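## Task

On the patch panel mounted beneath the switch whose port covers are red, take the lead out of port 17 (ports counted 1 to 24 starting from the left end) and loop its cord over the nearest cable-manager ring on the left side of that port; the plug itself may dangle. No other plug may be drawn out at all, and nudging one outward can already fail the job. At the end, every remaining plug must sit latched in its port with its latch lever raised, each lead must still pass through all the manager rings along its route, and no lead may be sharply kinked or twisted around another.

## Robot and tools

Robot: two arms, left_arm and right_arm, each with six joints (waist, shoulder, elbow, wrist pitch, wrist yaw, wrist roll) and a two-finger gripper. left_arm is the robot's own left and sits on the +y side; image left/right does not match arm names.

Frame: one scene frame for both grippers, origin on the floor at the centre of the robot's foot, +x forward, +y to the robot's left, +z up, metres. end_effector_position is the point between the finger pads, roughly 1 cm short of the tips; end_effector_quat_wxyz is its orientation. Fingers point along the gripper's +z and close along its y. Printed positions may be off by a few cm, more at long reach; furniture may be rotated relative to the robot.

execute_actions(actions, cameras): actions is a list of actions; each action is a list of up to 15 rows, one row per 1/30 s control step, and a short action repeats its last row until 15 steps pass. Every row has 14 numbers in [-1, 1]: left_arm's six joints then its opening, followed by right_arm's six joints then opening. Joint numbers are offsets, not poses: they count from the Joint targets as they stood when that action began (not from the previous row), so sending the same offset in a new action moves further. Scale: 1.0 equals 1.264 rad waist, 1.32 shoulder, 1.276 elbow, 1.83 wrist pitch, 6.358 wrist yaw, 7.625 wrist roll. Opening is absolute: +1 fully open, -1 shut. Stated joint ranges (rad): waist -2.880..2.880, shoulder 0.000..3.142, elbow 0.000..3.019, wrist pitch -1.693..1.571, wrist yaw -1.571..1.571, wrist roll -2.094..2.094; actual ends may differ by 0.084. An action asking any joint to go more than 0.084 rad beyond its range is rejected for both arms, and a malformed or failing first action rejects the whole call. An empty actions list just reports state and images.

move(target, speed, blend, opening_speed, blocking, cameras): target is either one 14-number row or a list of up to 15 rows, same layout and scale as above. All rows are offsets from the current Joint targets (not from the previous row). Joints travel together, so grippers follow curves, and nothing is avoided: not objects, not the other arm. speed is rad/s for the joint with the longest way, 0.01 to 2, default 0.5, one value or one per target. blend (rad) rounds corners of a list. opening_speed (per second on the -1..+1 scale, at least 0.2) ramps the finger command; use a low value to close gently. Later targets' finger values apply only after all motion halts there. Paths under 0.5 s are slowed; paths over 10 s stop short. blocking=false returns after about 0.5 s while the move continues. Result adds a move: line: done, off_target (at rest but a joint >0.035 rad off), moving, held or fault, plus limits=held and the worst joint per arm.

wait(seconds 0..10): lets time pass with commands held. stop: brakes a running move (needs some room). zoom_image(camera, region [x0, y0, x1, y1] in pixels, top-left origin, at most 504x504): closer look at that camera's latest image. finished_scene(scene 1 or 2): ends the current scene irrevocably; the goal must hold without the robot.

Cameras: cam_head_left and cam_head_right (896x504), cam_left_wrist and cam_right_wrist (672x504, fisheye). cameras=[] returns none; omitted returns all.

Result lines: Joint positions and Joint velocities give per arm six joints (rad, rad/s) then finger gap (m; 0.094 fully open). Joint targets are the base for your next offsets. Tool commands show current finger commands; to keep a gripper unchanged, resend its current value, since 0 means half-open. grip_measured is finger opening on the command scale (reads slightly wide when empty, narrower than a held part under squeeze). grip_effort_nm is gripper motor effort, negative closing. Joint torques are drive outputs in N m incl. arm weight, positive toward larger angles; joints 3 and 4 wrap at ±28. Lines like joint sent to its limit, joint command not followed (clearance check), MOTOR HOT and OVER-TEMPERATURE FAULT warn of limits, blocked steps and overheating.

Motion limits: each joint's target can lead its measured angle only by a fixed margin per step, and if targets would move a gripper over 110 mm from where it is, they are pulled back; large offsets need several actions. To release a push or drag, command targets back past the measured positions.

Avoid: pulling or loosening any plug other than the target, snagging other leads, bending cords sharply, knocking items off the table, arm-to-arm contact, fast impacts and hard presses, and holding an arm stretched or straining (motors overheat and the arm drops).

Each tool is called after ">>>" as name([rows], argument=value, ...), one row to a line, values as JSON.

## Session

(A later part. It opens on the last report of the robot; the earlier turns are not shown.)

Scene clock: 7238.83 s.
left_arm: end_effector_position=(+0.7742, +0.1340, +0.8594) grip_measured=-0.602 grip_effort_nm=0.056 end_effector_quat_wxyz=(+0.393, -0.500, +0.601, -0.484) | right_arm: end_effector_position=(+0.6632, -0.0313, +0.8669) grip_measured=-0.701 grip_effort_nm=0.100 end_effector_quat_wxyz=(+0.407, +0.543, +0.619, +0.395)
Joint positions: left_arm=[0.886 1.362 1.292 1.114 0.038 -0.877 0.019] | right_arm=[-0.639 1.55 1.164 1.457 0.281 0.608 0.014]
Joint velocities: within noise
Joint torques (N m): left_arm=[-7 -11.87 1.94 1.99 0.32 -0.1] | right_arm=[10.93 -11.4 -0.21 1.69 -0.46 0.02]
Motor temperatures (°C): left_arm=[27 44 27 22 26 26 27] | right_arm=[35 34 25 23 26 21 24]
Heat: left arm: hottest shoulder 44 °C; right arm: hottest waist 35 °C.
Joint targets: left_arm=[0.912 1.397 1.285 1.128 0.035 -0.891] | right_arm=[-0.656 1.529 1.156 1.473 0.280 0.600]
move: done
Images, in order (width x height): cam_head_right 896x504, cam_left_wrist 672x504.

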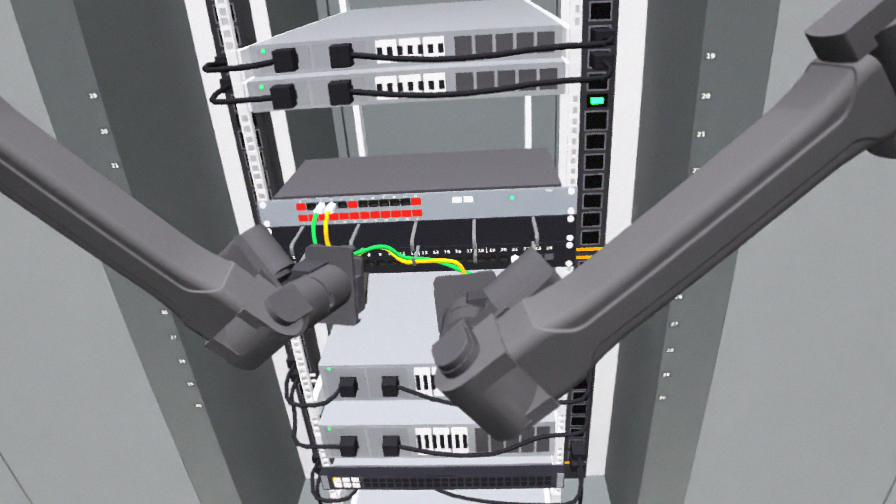

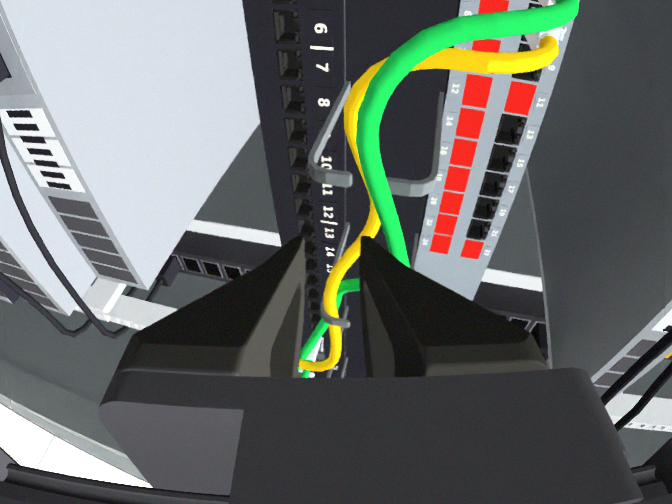

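>>> move([
  [-0.0506,-0.0598,-0.04,0.0071,0,0,-0.6,0,0,0,0,0,0,-0.7],
], speed=0.1, cameras=["cam_left_wrist"])

>>> zoom_image(camera="cam_left_wrist", region=[200, 60, 460, 290])

Scene clock: 7285.50 s.
left_arm: end_effector_position=(+0.7631, +0.1304, +0.8734) grip_measured=-0.602 grip_effort_nm=0.051 end_effector_quat_wxyz=(+0.385, -0.503, +0.598, -0.492) | right_arm: end_effector_position=(+0.6632, -0.0313, +0.8669) grip_measured=-0.701 grip_effort_nm=0.100 end_effector_quat_wxyz=(+0.407, +0.543, +0.619, +0.395)
Joint positions: left_arm=[0.864 1.332 1.241 1.128 0.038 -0.878 0.019] | right_arm=[-0.639 1.55 1.164 1.457 0.281 0.608 0.014]
Joint velocities: within noise
Joint torques (N m): left_arm=[-10.64 -14.74 1.73 1.96 0.32 -0.1] | right_arm=[10.99 -11.75 -0.27 1.81 -0.49 0.03]
Motor temperatures (°C): left_arm=[27 43 26 22 26 26 27] | right_arm=[34 34 25 23 26 21 23]
Heat: left arm: hottest shoulder 43 °C; right arm: hottest waist 34 °C.
Joint targets: left_arm=[0.848 1.318 1.234 1.141 0.035 -0.891] | right_arm=[-0.656 1.529 1.156 1.473 0.280 0.600]
move: done
Images, in order (width x height): cam_left_wrist 672x504.

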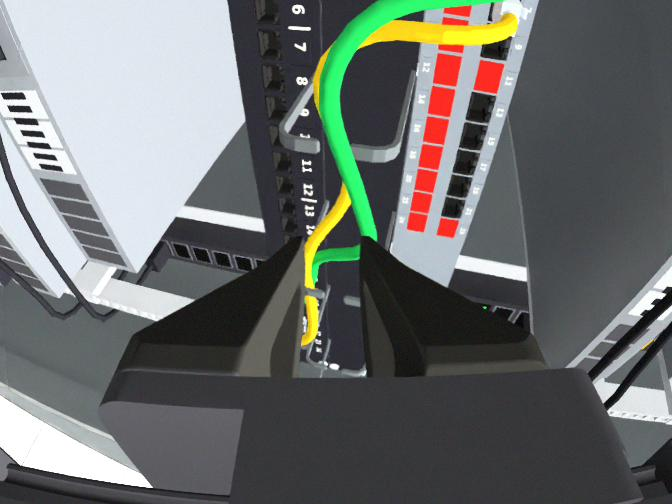

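Scaled by 1.938 from the camera's 672x504 image, which has a finer 960x720 frame.

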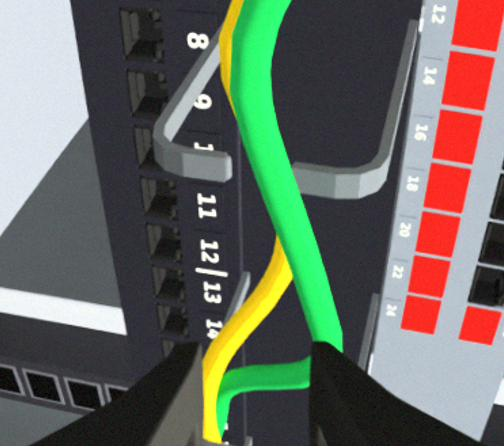

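>>> move(target=[-0.0095, -0.0152, -0.0157, 0, 0, 0, -0.6, 0, 0, 0, 0, 0, 0, -0.7], speed=0.2, cameras=["cam_left_wrist", "cam_head_left"])

Scene clock: 7352.90 s.
left_arm: end_effector_position=(+0.7598, +0.1297, +0.8806) grip_measured=-0.602 grip_effort_nm=0.056 end_effector_quat_wxyz=(+0.381, -0.504, +0.596, -0.495) | right_arm: end_effector_position=(+0.6632, -0.0313, +0.8669) grip_measured=-0.701 grip_effort_nm=0.100 end_effector_quat_wxyz=(+0.407, +0.543, +0.619, +0.395)
Joint positions: left_arm=[0.854 1.315 1.221 1.128 0.038 -0.878 0.019] | right_arm=[-0.639 1.55 1.164 1.457 0.281 0.608 0.014]
Joint velocities: within noise
Joint torques (N m): left_arm=[-10.75 -14.68 1.69 1.95 0.32 -0.1] | right_arm=[10.81 -11.52 -0.23 1.78 -0.49 0.02]
Motor temperatures (°C): left_arm=[27 41 26 22 26 26 27] | right_arm=[34 34 25 23 26 21 23]
Heat: left arm: hottest shoulder 41 °C; right arm: hottest waist 34 °C.
Joint targets: left_arm=[0.836 1.298 1.214 1.141 0.035 -0.891] | right_arm=[-0.656 1.529 1.156 1.473 0.280 0.600]
move: done
Images, in order (width x height): cam_head_left 896x504, cam_left_wrist 672x504.

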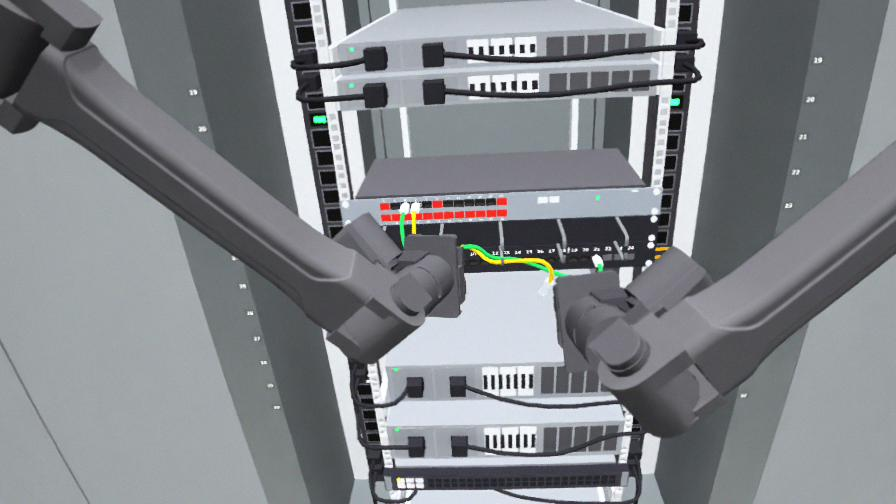

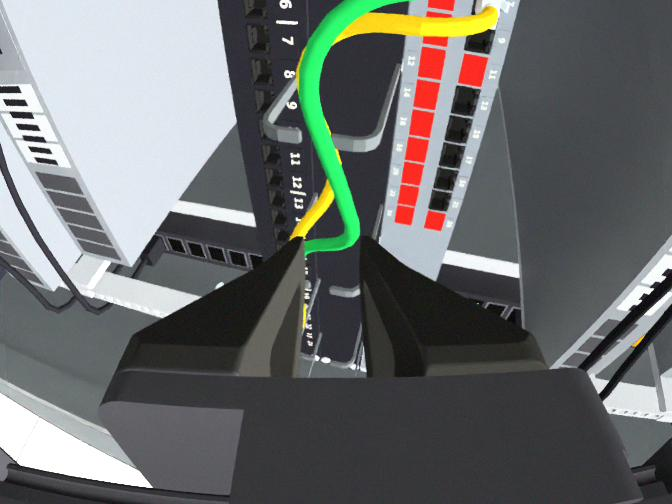

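>>> zoom_image(camera="cam_left_wrist", region=[240, 60, 440, 320])

>>> zoom_image(camera="cam_head_left", region=[380, 190, 640, 310])

Scaled by 1.938 from the camera's 672x504 image, which has a finer 960x720 frame.

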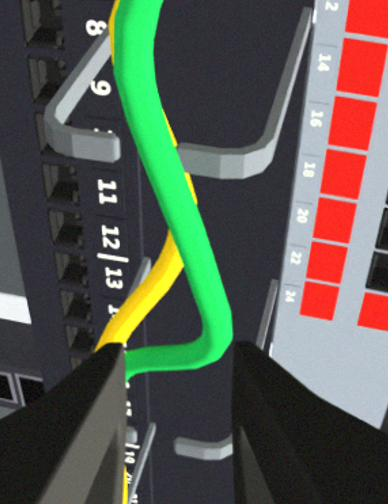

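Scaled by 1.938 from the camera's 896x504 image, which has a finer 1280x720 frame.

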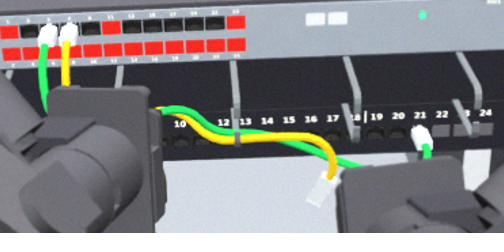

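>>> move(target=[0, 0.041, 0.073, -0.043, 0, 0, -0.6, 0, 0, 0, 0, 0, 0, -0.7], speed=0.15, cameras=["cam_left_wrist"])

>>> zoom_image(camera="cam_left_wrist", region=[240, 60, 440, 320])

Scene clock: 7400.43 s.
left_arm: end_effector_position=(+0.7852, +0.1341, +0.8848) grip_measured=-0.602 grip_effort_nm=0.056 end_effector_quat_wxyz=(+0.384, -0.504, +0.593, -0.496) | right_arm: end_effector_position=(+0.6632, -0.0313, +0.8669) grip_measured=-0.701 grip_effort_nm=0.105 end_effector_quat_wxyz=(+0.407, +0.543, +0.619, +0.395)
Joint positions: left_arm=[0.854 1.316 1.287 1.072 0.038 -0.879 0.019] | right_arm=[-0.639 1.55 1.164 1.457 0.281 0.608 0.014]
Joint velocities: within noise
Joint torques (N m): left_arm=[-10.75 -11.81 4.05 1.05 0.32 -0.09] | right_arm=[10.75 -11.63 -0.21 1.78 -0.49 0.03]
Motor temperatures (°C): left_arm=[27 44 26 22 26 26 27] | right_arm=[34 34 25 23 26 21 23]
Heat: left arm: hottest shoulder 44 °C; right arm: hottest waist 34 °C.
Joint targets: left_arm=[0.836 1.353 1.307 1.062 0.035 -0.891] | right_arm=[-0.656 1.529 1.156 1.473 0.280 0.600]
move: off_target (left_arm); left_arm: the shoulder is farthest, 0.036 rad from its target
Images, in order (width x height): cam_left_wrist 672x504.

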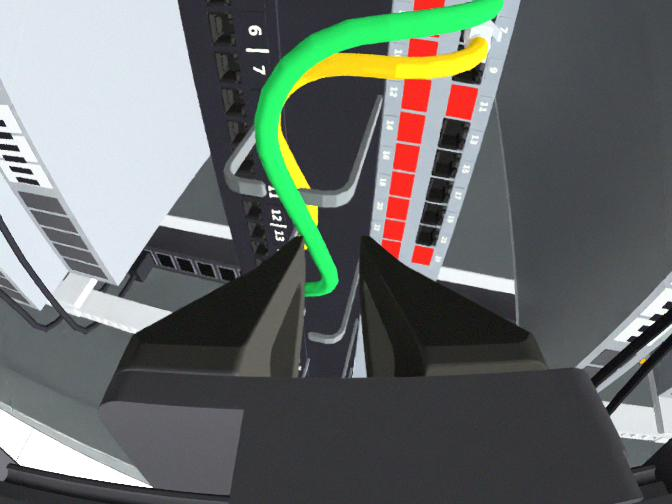

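Scaled by 1.938 from the camera's 672x504 image, which has a finer 960x720 frame.

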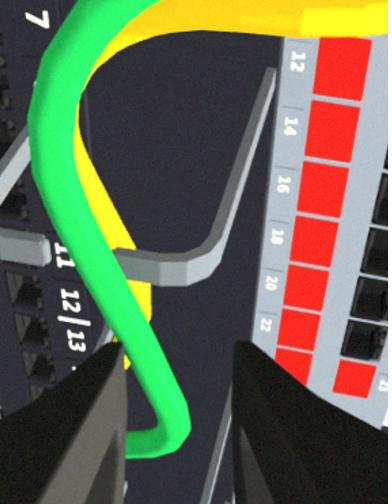

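>>> move(target=[0, 0, 0, 0, 0, 0, -0.97, 0, 0, 0, 0, 0, 0, -0.7], opening_speed=0.3, cameras=["cam_left_wrist"])

>>> zoom_image(camera="cam_left_wrist", region=[240, 100, 440, 360])

Scene clock: 7412.43 s.
left_arm: end_effector_position=(+0.7843, +0.1328, +0.8833) grip_measured=-0.967 grip_effort_nm=-0.120 end_effector_quat_wxyz=(+0.382, -0.504, +0.595, -0.496) | right_arm: end_effector_position=(+0.6632, -0.0313, +0.8669) grip_measured=-0.701 grip_effort_nm=0.105 end_effector_quat_wxyz=(+0.407, +0.543, +0.619, +0.395)
Joint positions: left_arm=[0.854 1.319 1.287 1.07 0.038 -0.879 0.002] | right_arm=[-0.639 1.55 1.164 1.457 0.281 0.608 0.014]
Joint velocities: within noise
Joint torques (N m): left_arm=[-10.87 -11.58 4.1 1.1 0.33 -0.08] | right_arm=[10.87 -11.34 -0.23 1.73 -0.49 0.02]
Motor temperatures (°C): left_arm=[27 43 26 22 26 26 27] | right_arm=[34 34 25 23 26 21 23]
Heat: left arm: hottest shoulder 43 °C; right arm: hottest waist 34 °C.
Joint targets: left_arm=[0.836 1.352 1.307 1.062 0.035 -0.891] | right_arm=[-0.656 1.529 1.156 1.473 0.280 0.600]
move: done
Images, in order (width x height): cam_left_wrist 672x504.

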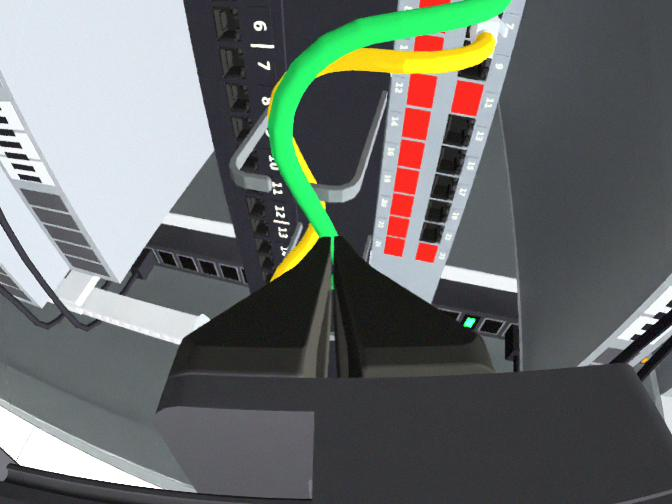

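Scaled by 1.938 from the camera's 672x504 image, which has a finer 960x720 frame.

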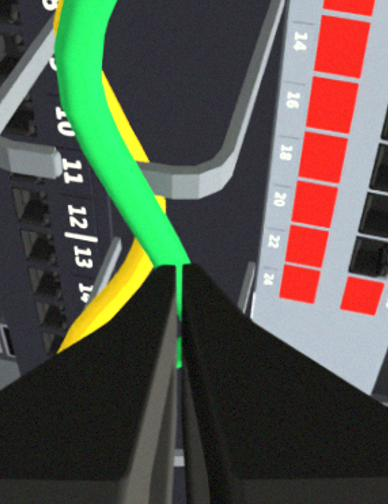

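>>> move([
  [0, 0, 0, 0, 0, 0, -0.6, 0, 0, 0, 0, 0, 0, -0.7],
  [0, 0.006, 0.0235, -0.0145, 0, 0, -0.6, 0, 0, 0, 0, 0, 0, -0.7],
], speed=0.15, cameras=["cam_left_wrist"])

>>> zoom_image(camera="cam_left_wrist", region=[240, 100, 440, 360])

Scene clock: 7429.37 s.
left_arm: end_effector_position=(+0.7927, +0.1321, +0.8822) grip_measured=-0.602 grip_effort_nm=0.056 end_effector_quat_wxyz=(+0.381, -0.504, +0.596, -0.495) | right_arm: end_effector_position=(+0.6632, -0.0313, +0.8669) grip_measured=-0.701 grip_effort_nm=0.105 end_effector_quat_wxyz=(+0.407, +0.543, +0.619, +0.395)
Joint positions: left_arm=[0.854 1.325 1.315 1.045 0.038 -0.879 0.019] | right_arm=[-0.639 1.55 1.164 1.457 0.281 0.608 0.014]
Joint velocities: within noise
Joint torques (N m): left_arm=[-10.93 -11.75 4.45 1.02 0.32 -0.09] | right_arm=[10.87 -11.4 -0.17 1.74 -0.5 0.04]
Motor temperatures (°C): left_arm=[27 42 26 22 26 26 27] | right_arm=[34 34 25 23 26 21 23]
Heat: left arm: hottest shoulder 42 °C; right arm: hottest waist 34 °C.
Joint targets: left_arm=[0.836 1.360 1.337 1.036 0.035 -0.891] | right_arm=[-0.656 1.529 1.156 1.473 0.280 0.600]
move: done
Images, in order (width x height): cam_left_wrist 672x504.

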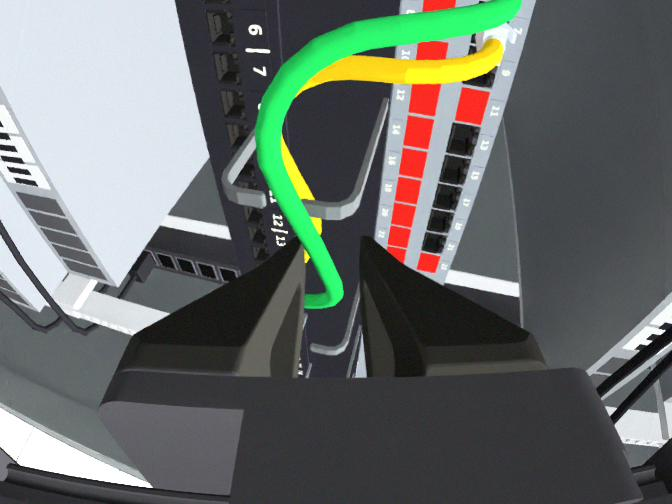

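Scaled by 1.938 from the camera's 672x504 image, which has a finer 960x720 frame.

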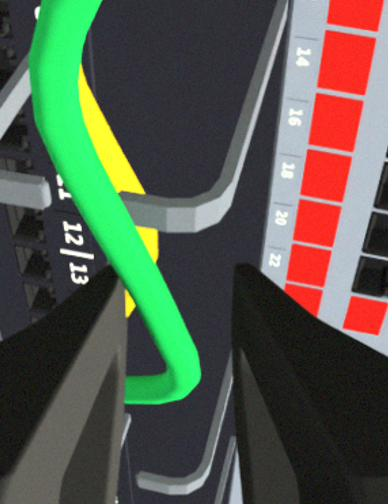

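>>> move(target=[0, 0, 0, 0, 0, 0, -0.97, 0, 0, 0, 0, 0, 0, -0.7], opening_speed=0.3, cameras=["cam_left_wrist"])

>>> zoom_image(camera="cam_left_wrist", region=[240, 100, 440, 360])

Scene clock: 7437.87 s.
left_arm: end_effector_position=(+0.7922, +0.1309, +0.8808) grip_measured=-0.909 grip_effort_nm=-1.018 end_effector_quat_wxyz=(+0.378, -0.507, +0.595, -0.497) | right_arm: end_effector_position=(+0.6632, -0.0313, +0.8669) grip_measured=-0.701 grip_effort_nm=0.105 end_effector_quat_wxyz=(+0.407, +0.543, +0.619, +0.395)
Joint positions: left_arm=[0.854 1.327 1.316 1.043 0.037 -0.886 0.004] | right_arm=[-0.639 1.55 1.164 1.457 0.281 0.608 0.014]
Joint velocities: within noise
Joint torques (N m): left_arm=[-10.99 -11.87 4.3 1.11 0.34 -0.02] | right_arm=[10.81 -11.52 -0.18 1.7 -0.51 0.01]
Motor temperatures (°C): left_arm=[27 42 27 22 26 26 27] | right_arm=[34 34 25 23 26 21 23]
Heat: left arm: hottest shoulder 42 °C; right arm: hottest waist 34 °C.
Joint targets: left_arm=[0.836 1.360 1.337 1.036 0.034 -0.891] | right_arm=[-0.656 1.529 1.156 1.473 0.280 0.600]
move: done
Images, in order (width x height): cam_left_wrist 672x504.

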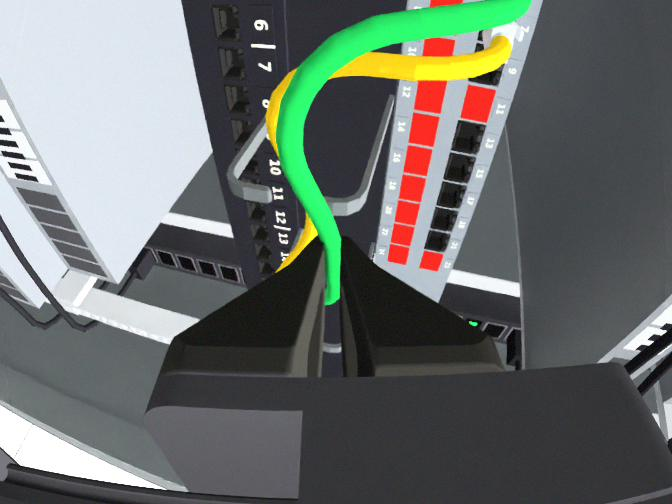

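Scaled by 1.938 from the camera's 672x504 image, which has a finer 960x720 frame.

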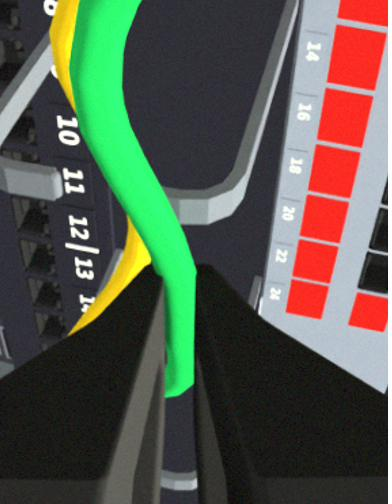

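>>> move(target=[0.045, 0.012, 0.0125, 0, 0, 0, -0.97, 0, 0, 0, 0, 0, 0, -0.7], speed=0.15, cameras=["cam_left_wrist"])

>>> zoom_image(camera="cam_left_wrist", region=[240, 100, 440, 360])

Scene clock: 7450.00 s.
left_arm: end_effector_position=(+0.7919, +0.1323, +0.8728) grip_measured=-0.912 grip_effort_nm=-1.057 end_effector_quat_wxyz=(+0.380, -0.506, +0.598, -0.492) | right_arm: end_effector_position=(+0.6632, -0.0313, +0.8669) grip_measured=-0.701 grip_effort_nm=0.095 end_effector_quat_wxyz=(+0.407, +0.543, +0.619, +0.395)
Joint positions: left_arm=[0.866 1.338 1.324 1.043 0.037 -0.887 0.004] | right_arm=[-0.639 1.55 1.164 1.457 0.281 0.608 0.014]
Joint velocities: within noise
Joint torques (N m): left_arm=[-6.83 -11.87 4.79 1.17 0.32 -0.01] | right_arm=[10.93 -11.52 -0.23 1.76 -0.48 0.02]
Motor temperatures (°C): left_arm=[27 41 27 22 26 26 28] | right_arm=[34 34 25 23 26 21 23]
Heat: left arm: hottest shoulder 41 °C; right arm: hottest waist 34 °C.
Joint targets: left_arm=[0.893 1.376 1.353 1.036 0.035 -0.891] | right_arm=[-0.656 1.529 1.156 1.473 0.280 0.600]
move: off_target (left_arm); left_arm: the shoulder is farthest, 0.037 rad from its target
Images, in order (width x height): cam_left_wrist 672x504.

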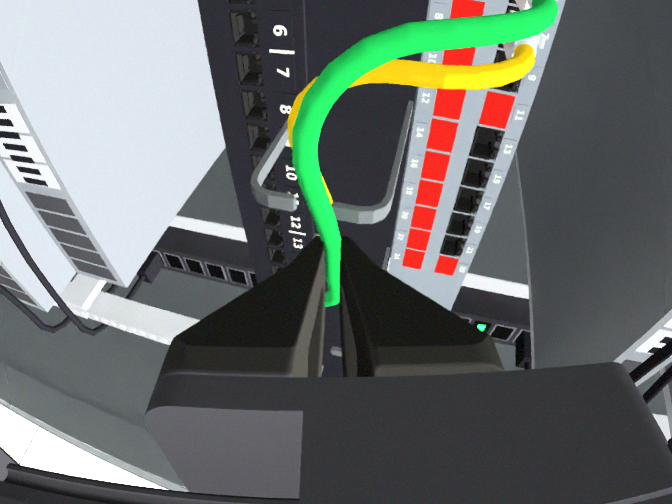

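Scaled by 1.938 from the camera's 672x504 image, which has a finer 960x720 frame.

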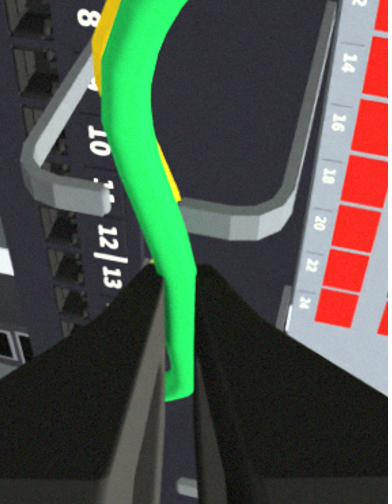

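>>> move(target=[0.004, 0.010, 0.040, -0.021, 0, 0, -0.97, 0, 0, 0, 0, 0, 0, -0.7], speed=0.15, cameras=["cam_left_wrist"])

>>> zoom_image(camera="cam_left_wrist", region=[240, 100, 440, 360])

Scene clock: 7459.17 s.
left_arm: end_effector_position=(+0.8036, +0.1314, +0.8677) grip_measured=-0.912 grip_effort_nm=-1.057 end_effector_quat_wxyz=(+0.378, -0.505, +0.601, -0.491) | right_arm: end_effector_position=(+0.6632, -0.0313, +0.8669) grip_measured=-0.701 grip_effort_nm=0.095 end_effector_quat_wxyz=(+0.407, +0.543, +0.619, +0.395)
Joint positions: left_arm=[0.871 1.354 1.368 1.009 0.039 -0.887 0.004] | right_arm=[-0.639 1.55 1.164 1.457 0.281 0.608 0.014]
Joint velocities: within noise
Joint torques (N m): left_arm=[-7.12 -12.22 5.56 0.96 0.26 -0.01] | right_arm=[11.22 -11.52 -0.21 1.77 -0.5 0.03]
Motor temperatures (°C): left_arm=[27 41 27 22 26 26 28] | right_arm=[34 34 25 23 26 21 23]
Heat: left arm: hottest shoulder 41 °C; right arm: hottest waist 34 °C.
Joint targets: left_arm=[0.898 1.390 1.404 0.997 0.034 -0.891] | right_arm=[-0.656 1.529 1.156 1.473 0.280 0.600]
move: off_target (left_arm); left_arm: the shoulder is farthest, 0.036 rad from its target
Images, in order (width x height): cam_left_wrist 672x504.

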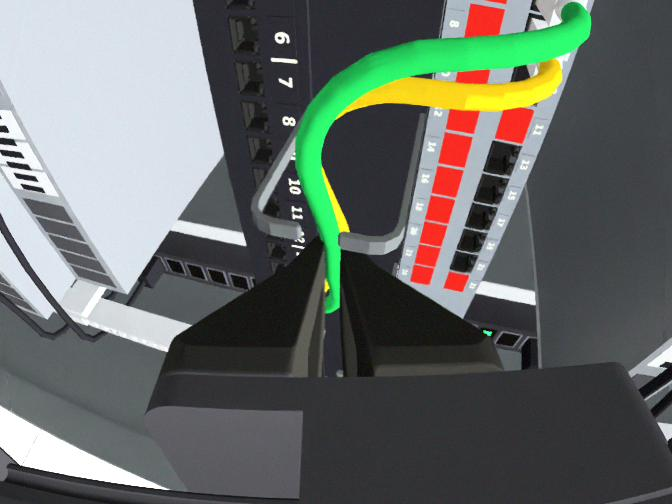

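Scaled by 1.938 from the camera's 672x504 image, which has a finer 960x720 frame.

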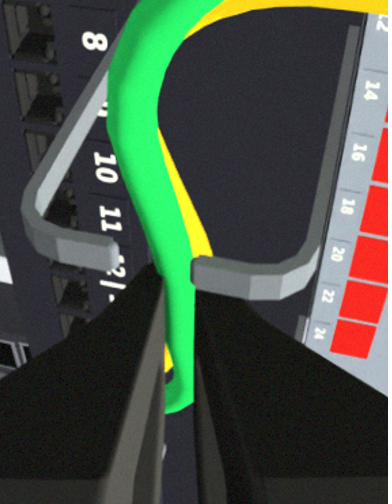

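>>> move(target=[0.0115, 0.0205, 0.0376, -0.011, 0, 0, -0.97, 0, 0, 0, 0, 0, 0, -0.7], speed=0.15, cameras=["cam_left_wrist"])

>>> zoom_image(camera="cam_left_wrist", region=[240, 100, 440, 360])

Scene clock: 7488.67 s.
left_arm: end_effector_position=(+0.8111, +0.1262, +0.8600) grip_measured=-0.912 grip_effort_nm=-1.062 end_effector_quat_wxyz=(+0.377, -0.504, +0.603, -0.490) | right_arm: end_effector_position=(+0.6632, -0.0313, +0.8669) grip_measured=-0.701 grip_effort_nm=0.100 end_effector_quat_wxyz=(+0.407, +0.543, +0.619, +0.395)
Joint positions: left_arm=[0.873 1.38 1.408 0.992 0.041 -0.887 0.004] | right_arm=[-0.639 1.55 1.164 1.457 0.281 0.608 0.014]
Joint velocities: within noise
Joint torques (N m): left_arm=[-6.3 -12.57 6.3 0.85 0.19 0] | right_arm=[10.87 -11.58 -0.12 1.72 -0.49 0]
Motor temperatures (°C): left_arm=[27 41 28 22 26 26 29] | right_arm=[34 34 25 23 26 21 23]
Heat: left arm: hottest shoulder 41 °C; right arm: hottest waist 34 °C.
Joint targets: left_arm=[0.913 1.416 1.452 0.977 0.035 -0.891] | right_arm=[-0.656 1.529 1.156 1.473 0.280 0.600]
move: off_target (left_arm); left_arm: the elbow is farthest, 0.044 rad from its target
Images, in order (width x height): cam_left_wrist 672x504.

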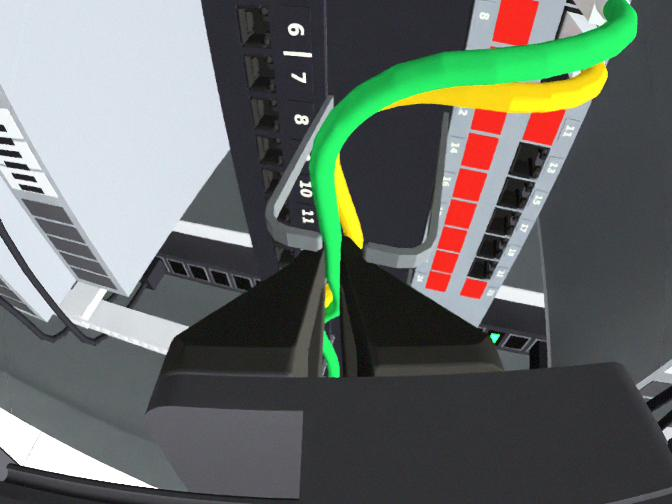

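Scaled by 1.938 from the camera's 672x504 image, which has a finer 960x720 frame.

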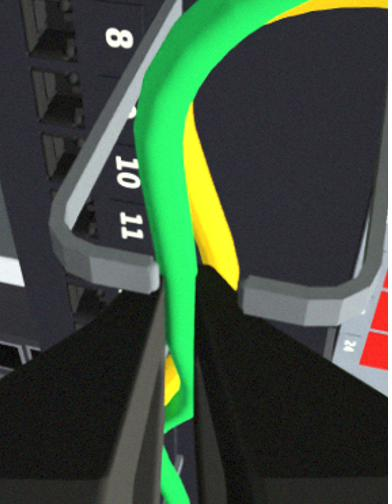

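>>> move(target=[0.0125, 0.018, 0.0185, 0, 0, 0, -0.97, 0, 0, 0, 0, 0, 0, -0.7], speed=0.15, cameras=["cam_left_wrist"])

>>> zoom_image(camera="cam_left_wrist", region=[240, 100, 440, 360])

Scene clock: 7498.23 s.
left_arm: end_effector_position=(+0.8149, +0.1265, +0.8513) grip_measured=-0.912 grip_effort_nm=-1.062 end_effector_quat_wxyz=(+0.381, -0.500, +0.604, -0.489) | right_arm: end_effector_position=(+0.6632, -0.0313, +0.8669) grip_measured=-0.701 grip_effort_nm=0.100 end_effector_quat_wxyz=(+0.407, +0.543, +0.619, +0.395)
Joint positions: left_arm=[0.886 1.401 1.434 0.991 0.048 -0.887 0.004] | right_arm=[-0.639 1.55 1.164 1.457 0.281 0.608 0.014]
Joint velocities: within noise
Joint torques (N m): left_arm=[-6.3 -12.69 6.15 0.87 -0.08 -0.01] | right_arm=[10.87 -11.75 -0.25 1.74 -0.49 0.02]
Motor temperatures (°C): left_arm=[27 41 28 22 26 26 30] | right_arm=[34 34 25 23 26 21 23]
Heat: left arm: hottest shoulder 41 °C; right arm: hottest waist 34 °C.
Joint targets: left_arm=[0.929 1.440 1.475 0.977 0.035 -0.891] | right_arm=[-0.656 1.529 1.156 1.473 0.280 0.600]
move: off_target (left_arm); left_arm: the waist is farthest, 0.043 rad from its target
Images, in order (width x height): cam_left_wrist 672x504.

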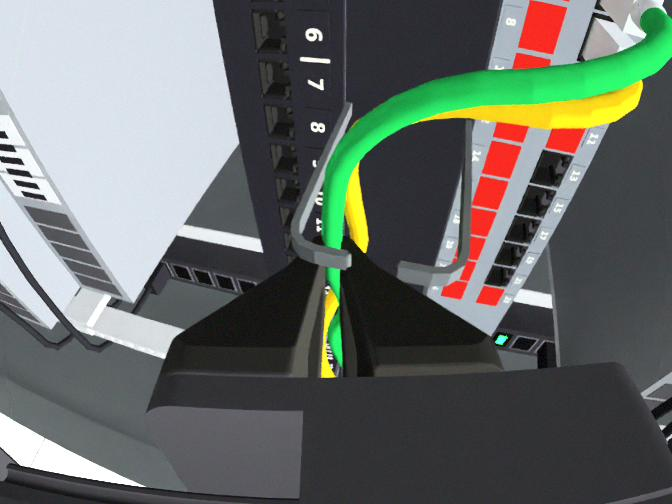

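Scaled by 1.938 from the camera's 672x504 image, which has a finer 960x720 frame.

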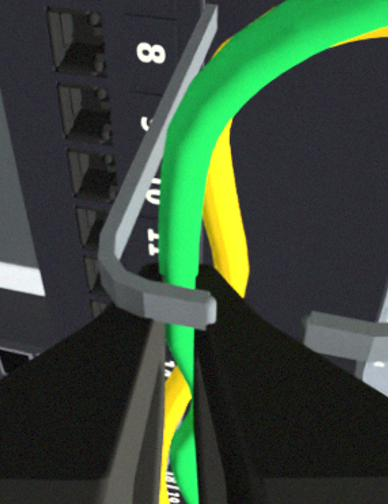

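>>> move(target=[0, 0, 0, 0, 0, 0, -0.65, 0, 0, 0, 0, 0, 0, -0.7], opening_speed=0.2, cameras=["cam_left_wrist"])

>>> zoom_image(camera="cam_left_wrist", region=[240, 100, 440, 360])

Scene clock: 7508.47 s.
left_arm: end_effector_position=(+0.8141, +0.1270, +0.8461) grip_measured=-0.652 grip_effort_nm=0.056 end_effector_quat_wxyz=(+0.381, -0.500, +0.607, -0.485) | right_arm: end_effector_position=(+0.6632, -0.0313, +0.8669) grip_measured=-0.701 grip_effort_nm=0.105 end_effector_quat_wxyz=(+0.407, +0.543, +0.619, +0.395)
Joint positions: left_arm=[0.892 1.407 1.438 0.988 0.047 -0.887 0.016] | right_arm=[-0.639 1.55 1.164 1.457 0.281 0.608 0.014]
Joint velocities: within noise
Joint torques (N m): left_arm=[-6.77 -13.04 5.83 1.09 -0.03 -0.01] | right_arm=[11.11 -11.52 -0.23 1.8 -0.5 0.02]
Motor temperatures (°C): left_arm=[27 41 28 22 26 26 30] | right_arm=[34 34 25 23 26 21 23]
Heat: left arm: hottest shoulder 41 °C; right arm: hottest waist 34 °C.
Joint targets: left_arm=[0.928 1.440 1.475 0.977 0.034 -0.891] | right_arm=[-0.656 1.529 1.156 1.473 0.280 0.600]
move: off_target (left_arm); left_arm: the waist is farthest, 0.037 rad from its target
Images, in order (width x height): cam_left_wrist 672x504.

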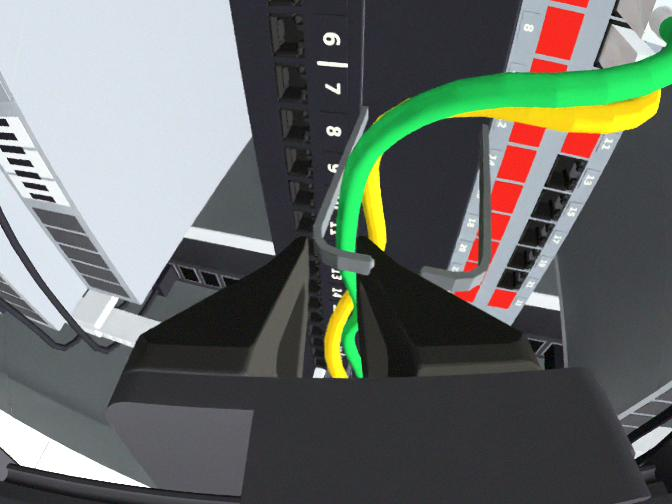

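Scaled by 1.938 from the camera's 672x504 image, which has a finer 960x720 frame.

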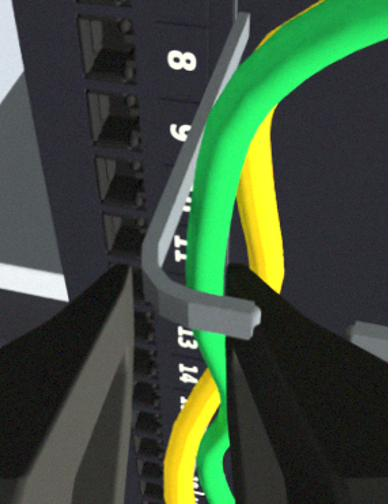

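>>> move(target=[-0.0475, -0.067, -0.1685, 0.0896, 0, 0, -0.65, 0, 0, 0, 0, 0, 0, -0.7], speed=0.2, cameras=["cam_left_wrist"])

>>> zoom_image(camera="cam_left_wrist", region=[240, 60, 440, 360])

Scene clock: 7524.57 s.
left_arm: end_effector_position=(+0.7619, +0.1286, +0.8534) grip_measured=-0.651 grip_effort_nm=0.042 end_effector_quat_wxyz=(+0.383, -0.503, +0.604, -0.485) | right_arm: end_effector_position=(+0.6632, -0.0313, +0.8669) grip_measured=-0.701 grip_effort_nm=0.100 end_effector_quat_wxyz=(+0.407, +0.543, +0.619, +0.395)
Joint positions: left_arm=[0.886 1.368 1.267 1.128 0.038 -0.887 0.016] | right_arm=[-0.639 1.55 1.164 1.457 0.281 0.608 0.014]
Joint velocities: within noise
Joint torques (N m): left_arm=[-10.99 -15.15 1.66 2.04 0.29 -0.02] | right_arm=[11.11 -11.46 -0.18 1.72 -0.49 0.03]
Motor temperatures (°C): left_arm=[27 40 29 22 26 26 29] | right_arm=[34 33 25 23 26 21 23]
Heat: left arm: hottest shoulder 40 °C; right arm: hottest waist 34 °C.
Joint targets: left_arm=[0.868 1.352 1.261 1.141 0.035 -0.891] | right_arm=[-0.656 1.529 1.156 1.473 0.280 0.600]
move: done
Images, in order (width x height): cam_left_wrist 672x504.

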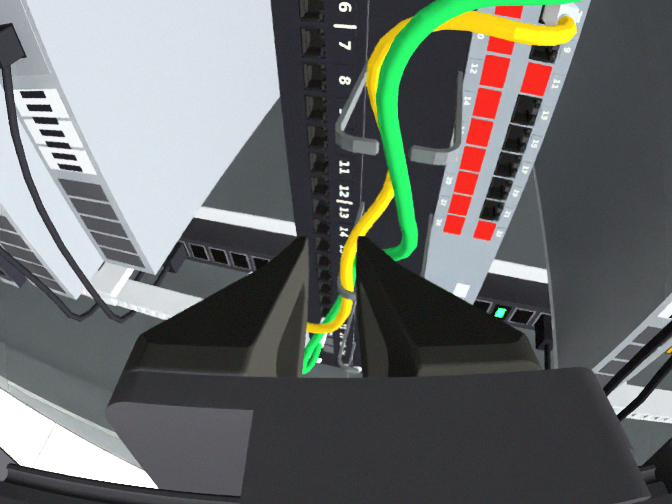

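Scaled by 1.680 from the camera's 672x504 image, which has a finer 960x720 frame.

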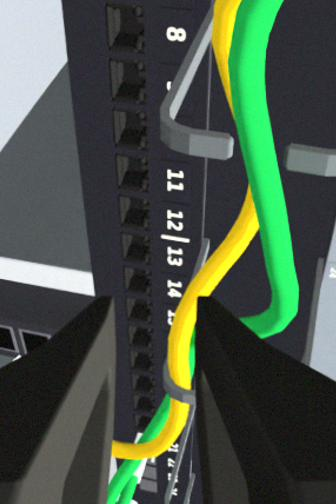

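>>> move([
  [0, 0.035, -0.072, 0.078, 0, 0, -0.65, 0, 0, 0, 0, 0, 0, -0.7],
  [0, 0.035, -0.072, 0.078, 0, 0.2097, -0.65, 0, 0, 0, 0, 0, 0, -0.7],
], speed=[0.3, 0.8])

>>> zoom_image(camera="cam_left_wrist", region=[150, 0, 560, 260])

>>> zoom_image(camera="cam_head_left", region=[380, 190, 640, 310])

>>> zoom_image(camera="cam_head_right", region=[320, 190, 580, 310])

Scene clock: 7548.20 s.
left_arm: end_effector_position=(+0.7305, +0.1335, +0.8612) grip_measured=-0.651 grip_effort_nm=0.042 end_effector_quat_wxyz=(+0.631, +0.064, +0.771, -0.057) | right_arm: end_effector_position=(+0.6632, -0.0313, +0.8669) grip_measured=-0.701 grip_effort_nm=0.105 end_effector_quat_wxyz=(+0.407, +0.543, +0.619, +0.395)
Joint positions: left_arm=[0.886 1.368 1.175 1.271 0.038 0.694 0.016] | right_arm=[-0.639 1.55 1.164 1.457 0.281 0.608 0.014]
Joint velocities: within noise
Joint torques (N m): left_arm=[-11.05 -11.28 1.06 2 0.32 0.05] | right_arm=[10.87 -11.46 -0.18 1.73 -0.48 0.03]
Motor temperatures (°C): left_arm=[27 41 28 22 26 26 28] | right_arm=[34 33 25 23 26 21 23]
Heat: left arm: hottest shoulder 41 °C; right arm: hottest waist 34 °C.
Joint targets: left_arm=[0.868 1.398 1.168 1.284 0.035 0.708] | right_arm=[-0.656 1.529 1.156 1.473 0.280 0.600]
move: done

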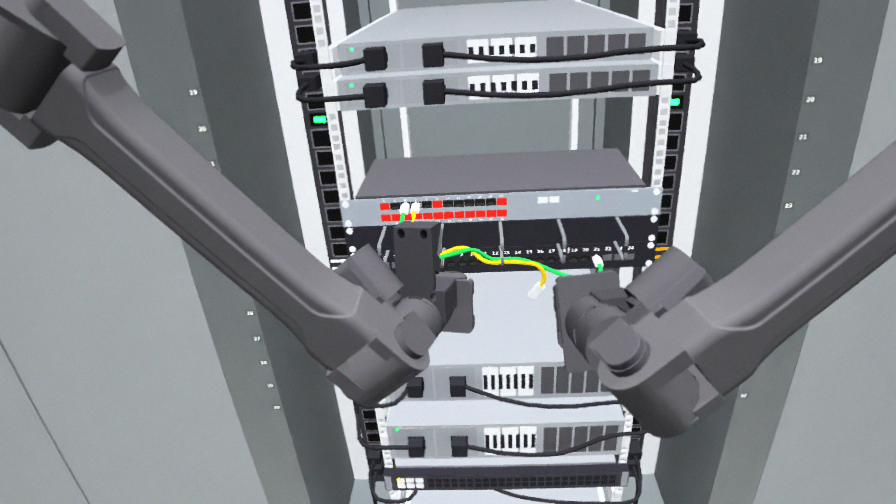

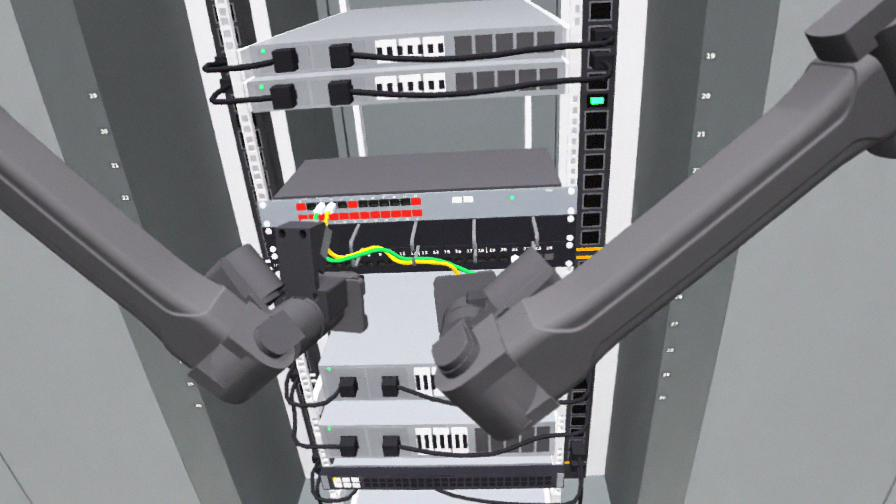

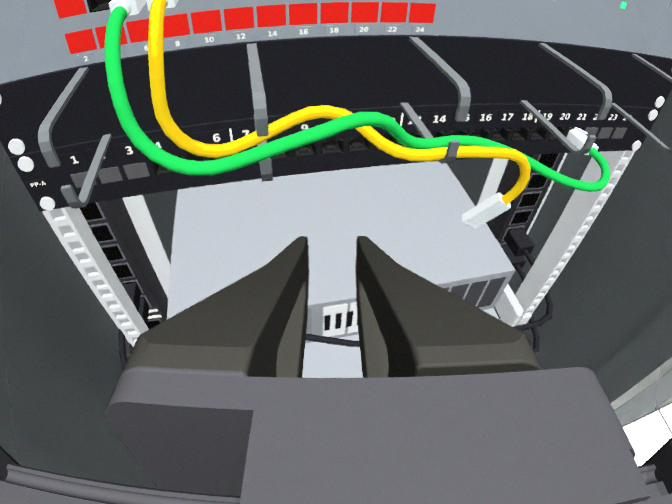

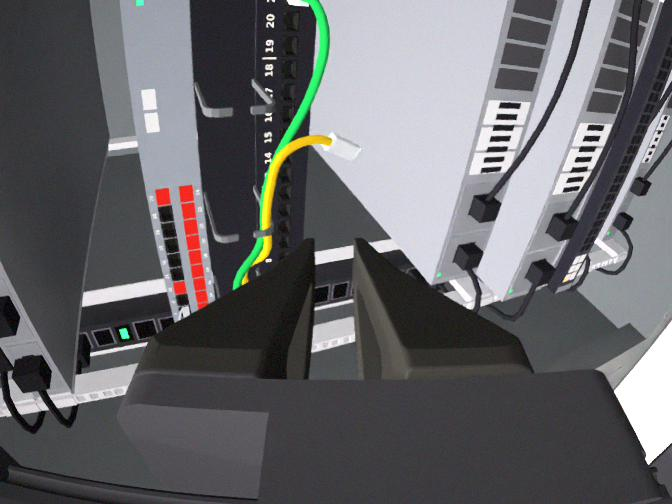

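Scaled by 1.229 from the camera's 672x504 image, which has a finer 960x720 frame.

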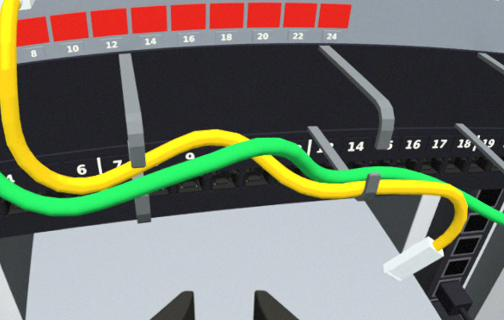

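Scaled by 1.938 from the camera's 896x504 image, which has a finer 1280x720 frame.

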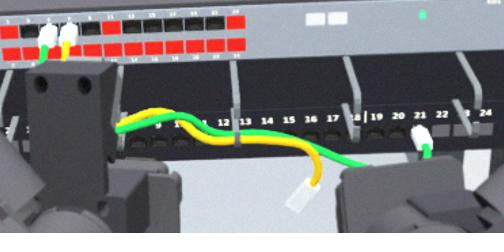

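Scaled by 1.938 from the camera's 896x504 image, which has a finer 1280x720 frame.

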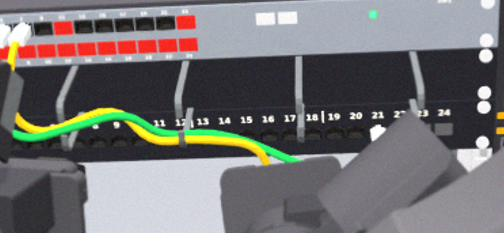

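>>> zoom_image(camera="cam_left_wrist", region=[200, 90, 340, 200])

Scaled by 3.600 from the camera's 672x504 image, which has a finer 960x720 frame.

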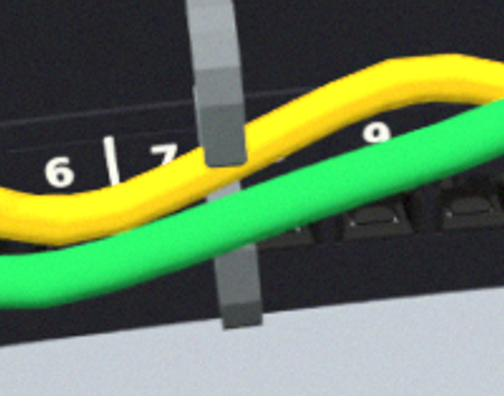

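>>> move([
  [0, 0, 0, 0, 0, -0.2097, -0.6, 0, 0, 0, 0, 0, 0, -0.7],
  [-0.0253, -0.0758, 0.036, -0.078, 0, -0.2097, -0.6, 0, 0, 0, 0, 0, 0, -0.7],
  [-0.0253, -0.0288, 0.1324, -0.1355, 0, -0.2097, -0.6, 0, 0, 0, 0, 0, 0, -0.7],
], speed=[0.8, 0.3, 0.15], cameras=["cam_left_wrist"])

>>> zoom_image(camera="cam_left_wrist", region=[240, 60, 440, 320])

Scene clock: 7701.43 s.
left_arm: end_effector_position=(+0.7962, +0.1349, +0.8857) grip_measured=-0.602 grip_effort_nm=0.051 end_effector_quat_wxyz=(+0.385, -0.504, +0.593, -0.496) | right_arm: end_effector_position=(+0.6632, -0.0313, +0.8669) grip_measured=-0.701 grip_effort_nm=0.095 end_effector_quat_wxyz=(+0.407, +0.543, +0.619, +0.395)
Joint positions: left_arm=[0.854 1.321 1.319 1.047 0.038 -0.878 0.019] | right_arm=[-0.639 1.55 1.164 1.457 0.281 0.608 0.014]
Joint velocities: within noise
Joint torques (N m): left_arm=[-10.81 -11.69 4.19 0.98 0.31 -0.1] | right_arm=[11.16 -11.34 -0.21 1.76 -0.48 0.01]
Motor temperatures (°C): left_arm=[27 39 26 22 26 26 27] | right_arm=[33 33 25 23 26 21 23]
Heat: left arm: hottest shoulder 39 °C; right arm: hottest waist 33 °C.
Joint targets: left_arm=[0.836 1.360 1.337 1.036 0.034 -0.891] | right_arm=[-0.656 1.529 1.156 1.473 0.280 0.600]
move: off_target (left_arm); left_arm: the shoulder is farthest, 0.039 rad from its target
Images, in order (width x height): cam_left_wrist 672x504.

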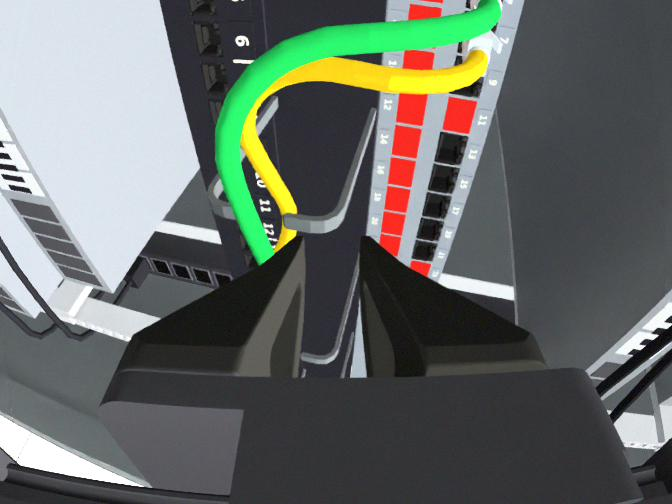

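Scaled by 1.938 from the camera's 672x504 image, which has a finer 960x720 frame.

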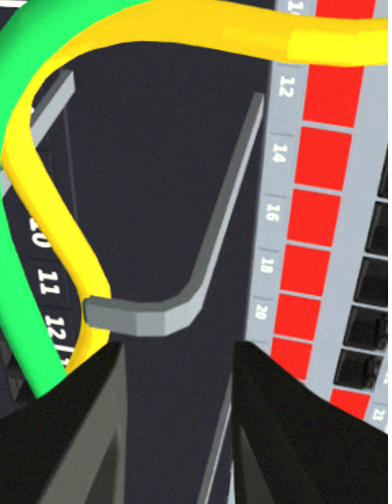

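>>> move(target=[0, -0.047, -0.0964, 0.0575, 0, 0, -0.6, 0, 0, 0, 0, 0, 0, -0.7], speed=0.2, cameras=["cam_left_wrist"])

>>> zoom_image(camera="cam_left_wrist", region=[240, 60, 440, 320])

Scene clock: 7713.53 s.
left_arm: end_effector_position=(+0.7595, +0.1291, +0.8803) grip_measured=-0.602 grip_effort_nm=0.056 end_effector_quat_wxyz=(+0.380, -0.504, +0.597, -0.496) | right_arm: end_effector_position=(+0.6632, -0.0313, +0.8669) grip_measured=-0.701 grip_effort_nm=0.095 end_effector_quat_wxyz=(+0.407, +0.543, +0.619, +0.395)
Joint positions: left_arm=[0.854 1.316 1.221 1.128 0.038 -0.878 0.019] | right_arm=[-0.639 1.55 1.164 1.457 0.281 0.608 0.014]
Joint velocities: within noise
Joint torques (N m): left_arm=[-10.7 -14.74 1.73 1.98 0.31 -0.09] | right_arm=[11.11 -11.52 -0.16 1.76 -0.48 0.01]
Motor temperatures (°C): left_arm=[27 40 26 22 26 26 27] | right_arm=[33 33 25 23 26 21 23]
Heat: left arm: hottest shoulder 40 °C; right arm: hottest waist 33 °C.
Joint targets: left_arm=[0.836 1.298 1.214 1.141 0.034 -0.891] | right_arm=[-0.656 1.529 1.156 1.473 0.280 0.600]
move: done
Images, in order (width x height): cam_left_wrist 672x504.

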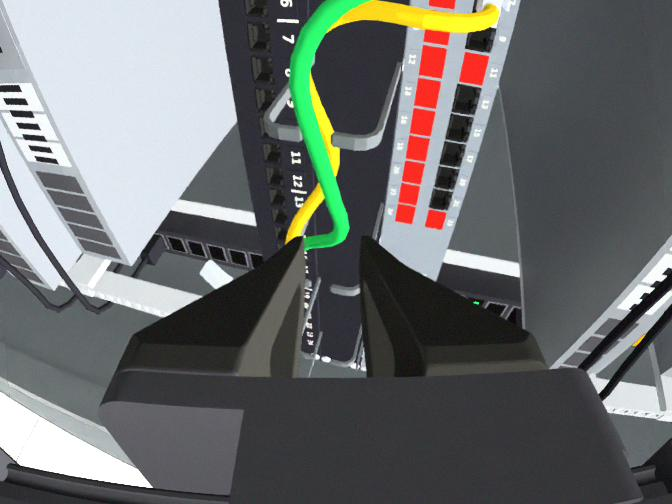

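Scaled by 1.938 from the camera's 672x504 image, which has a finer 960x720 frame.

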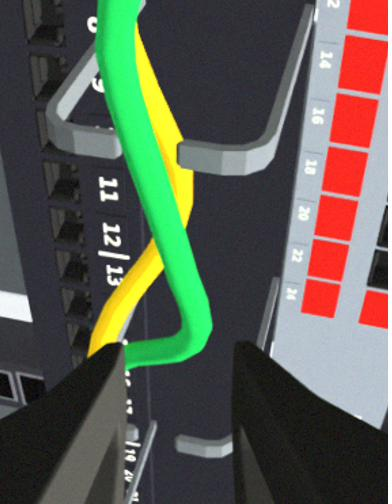

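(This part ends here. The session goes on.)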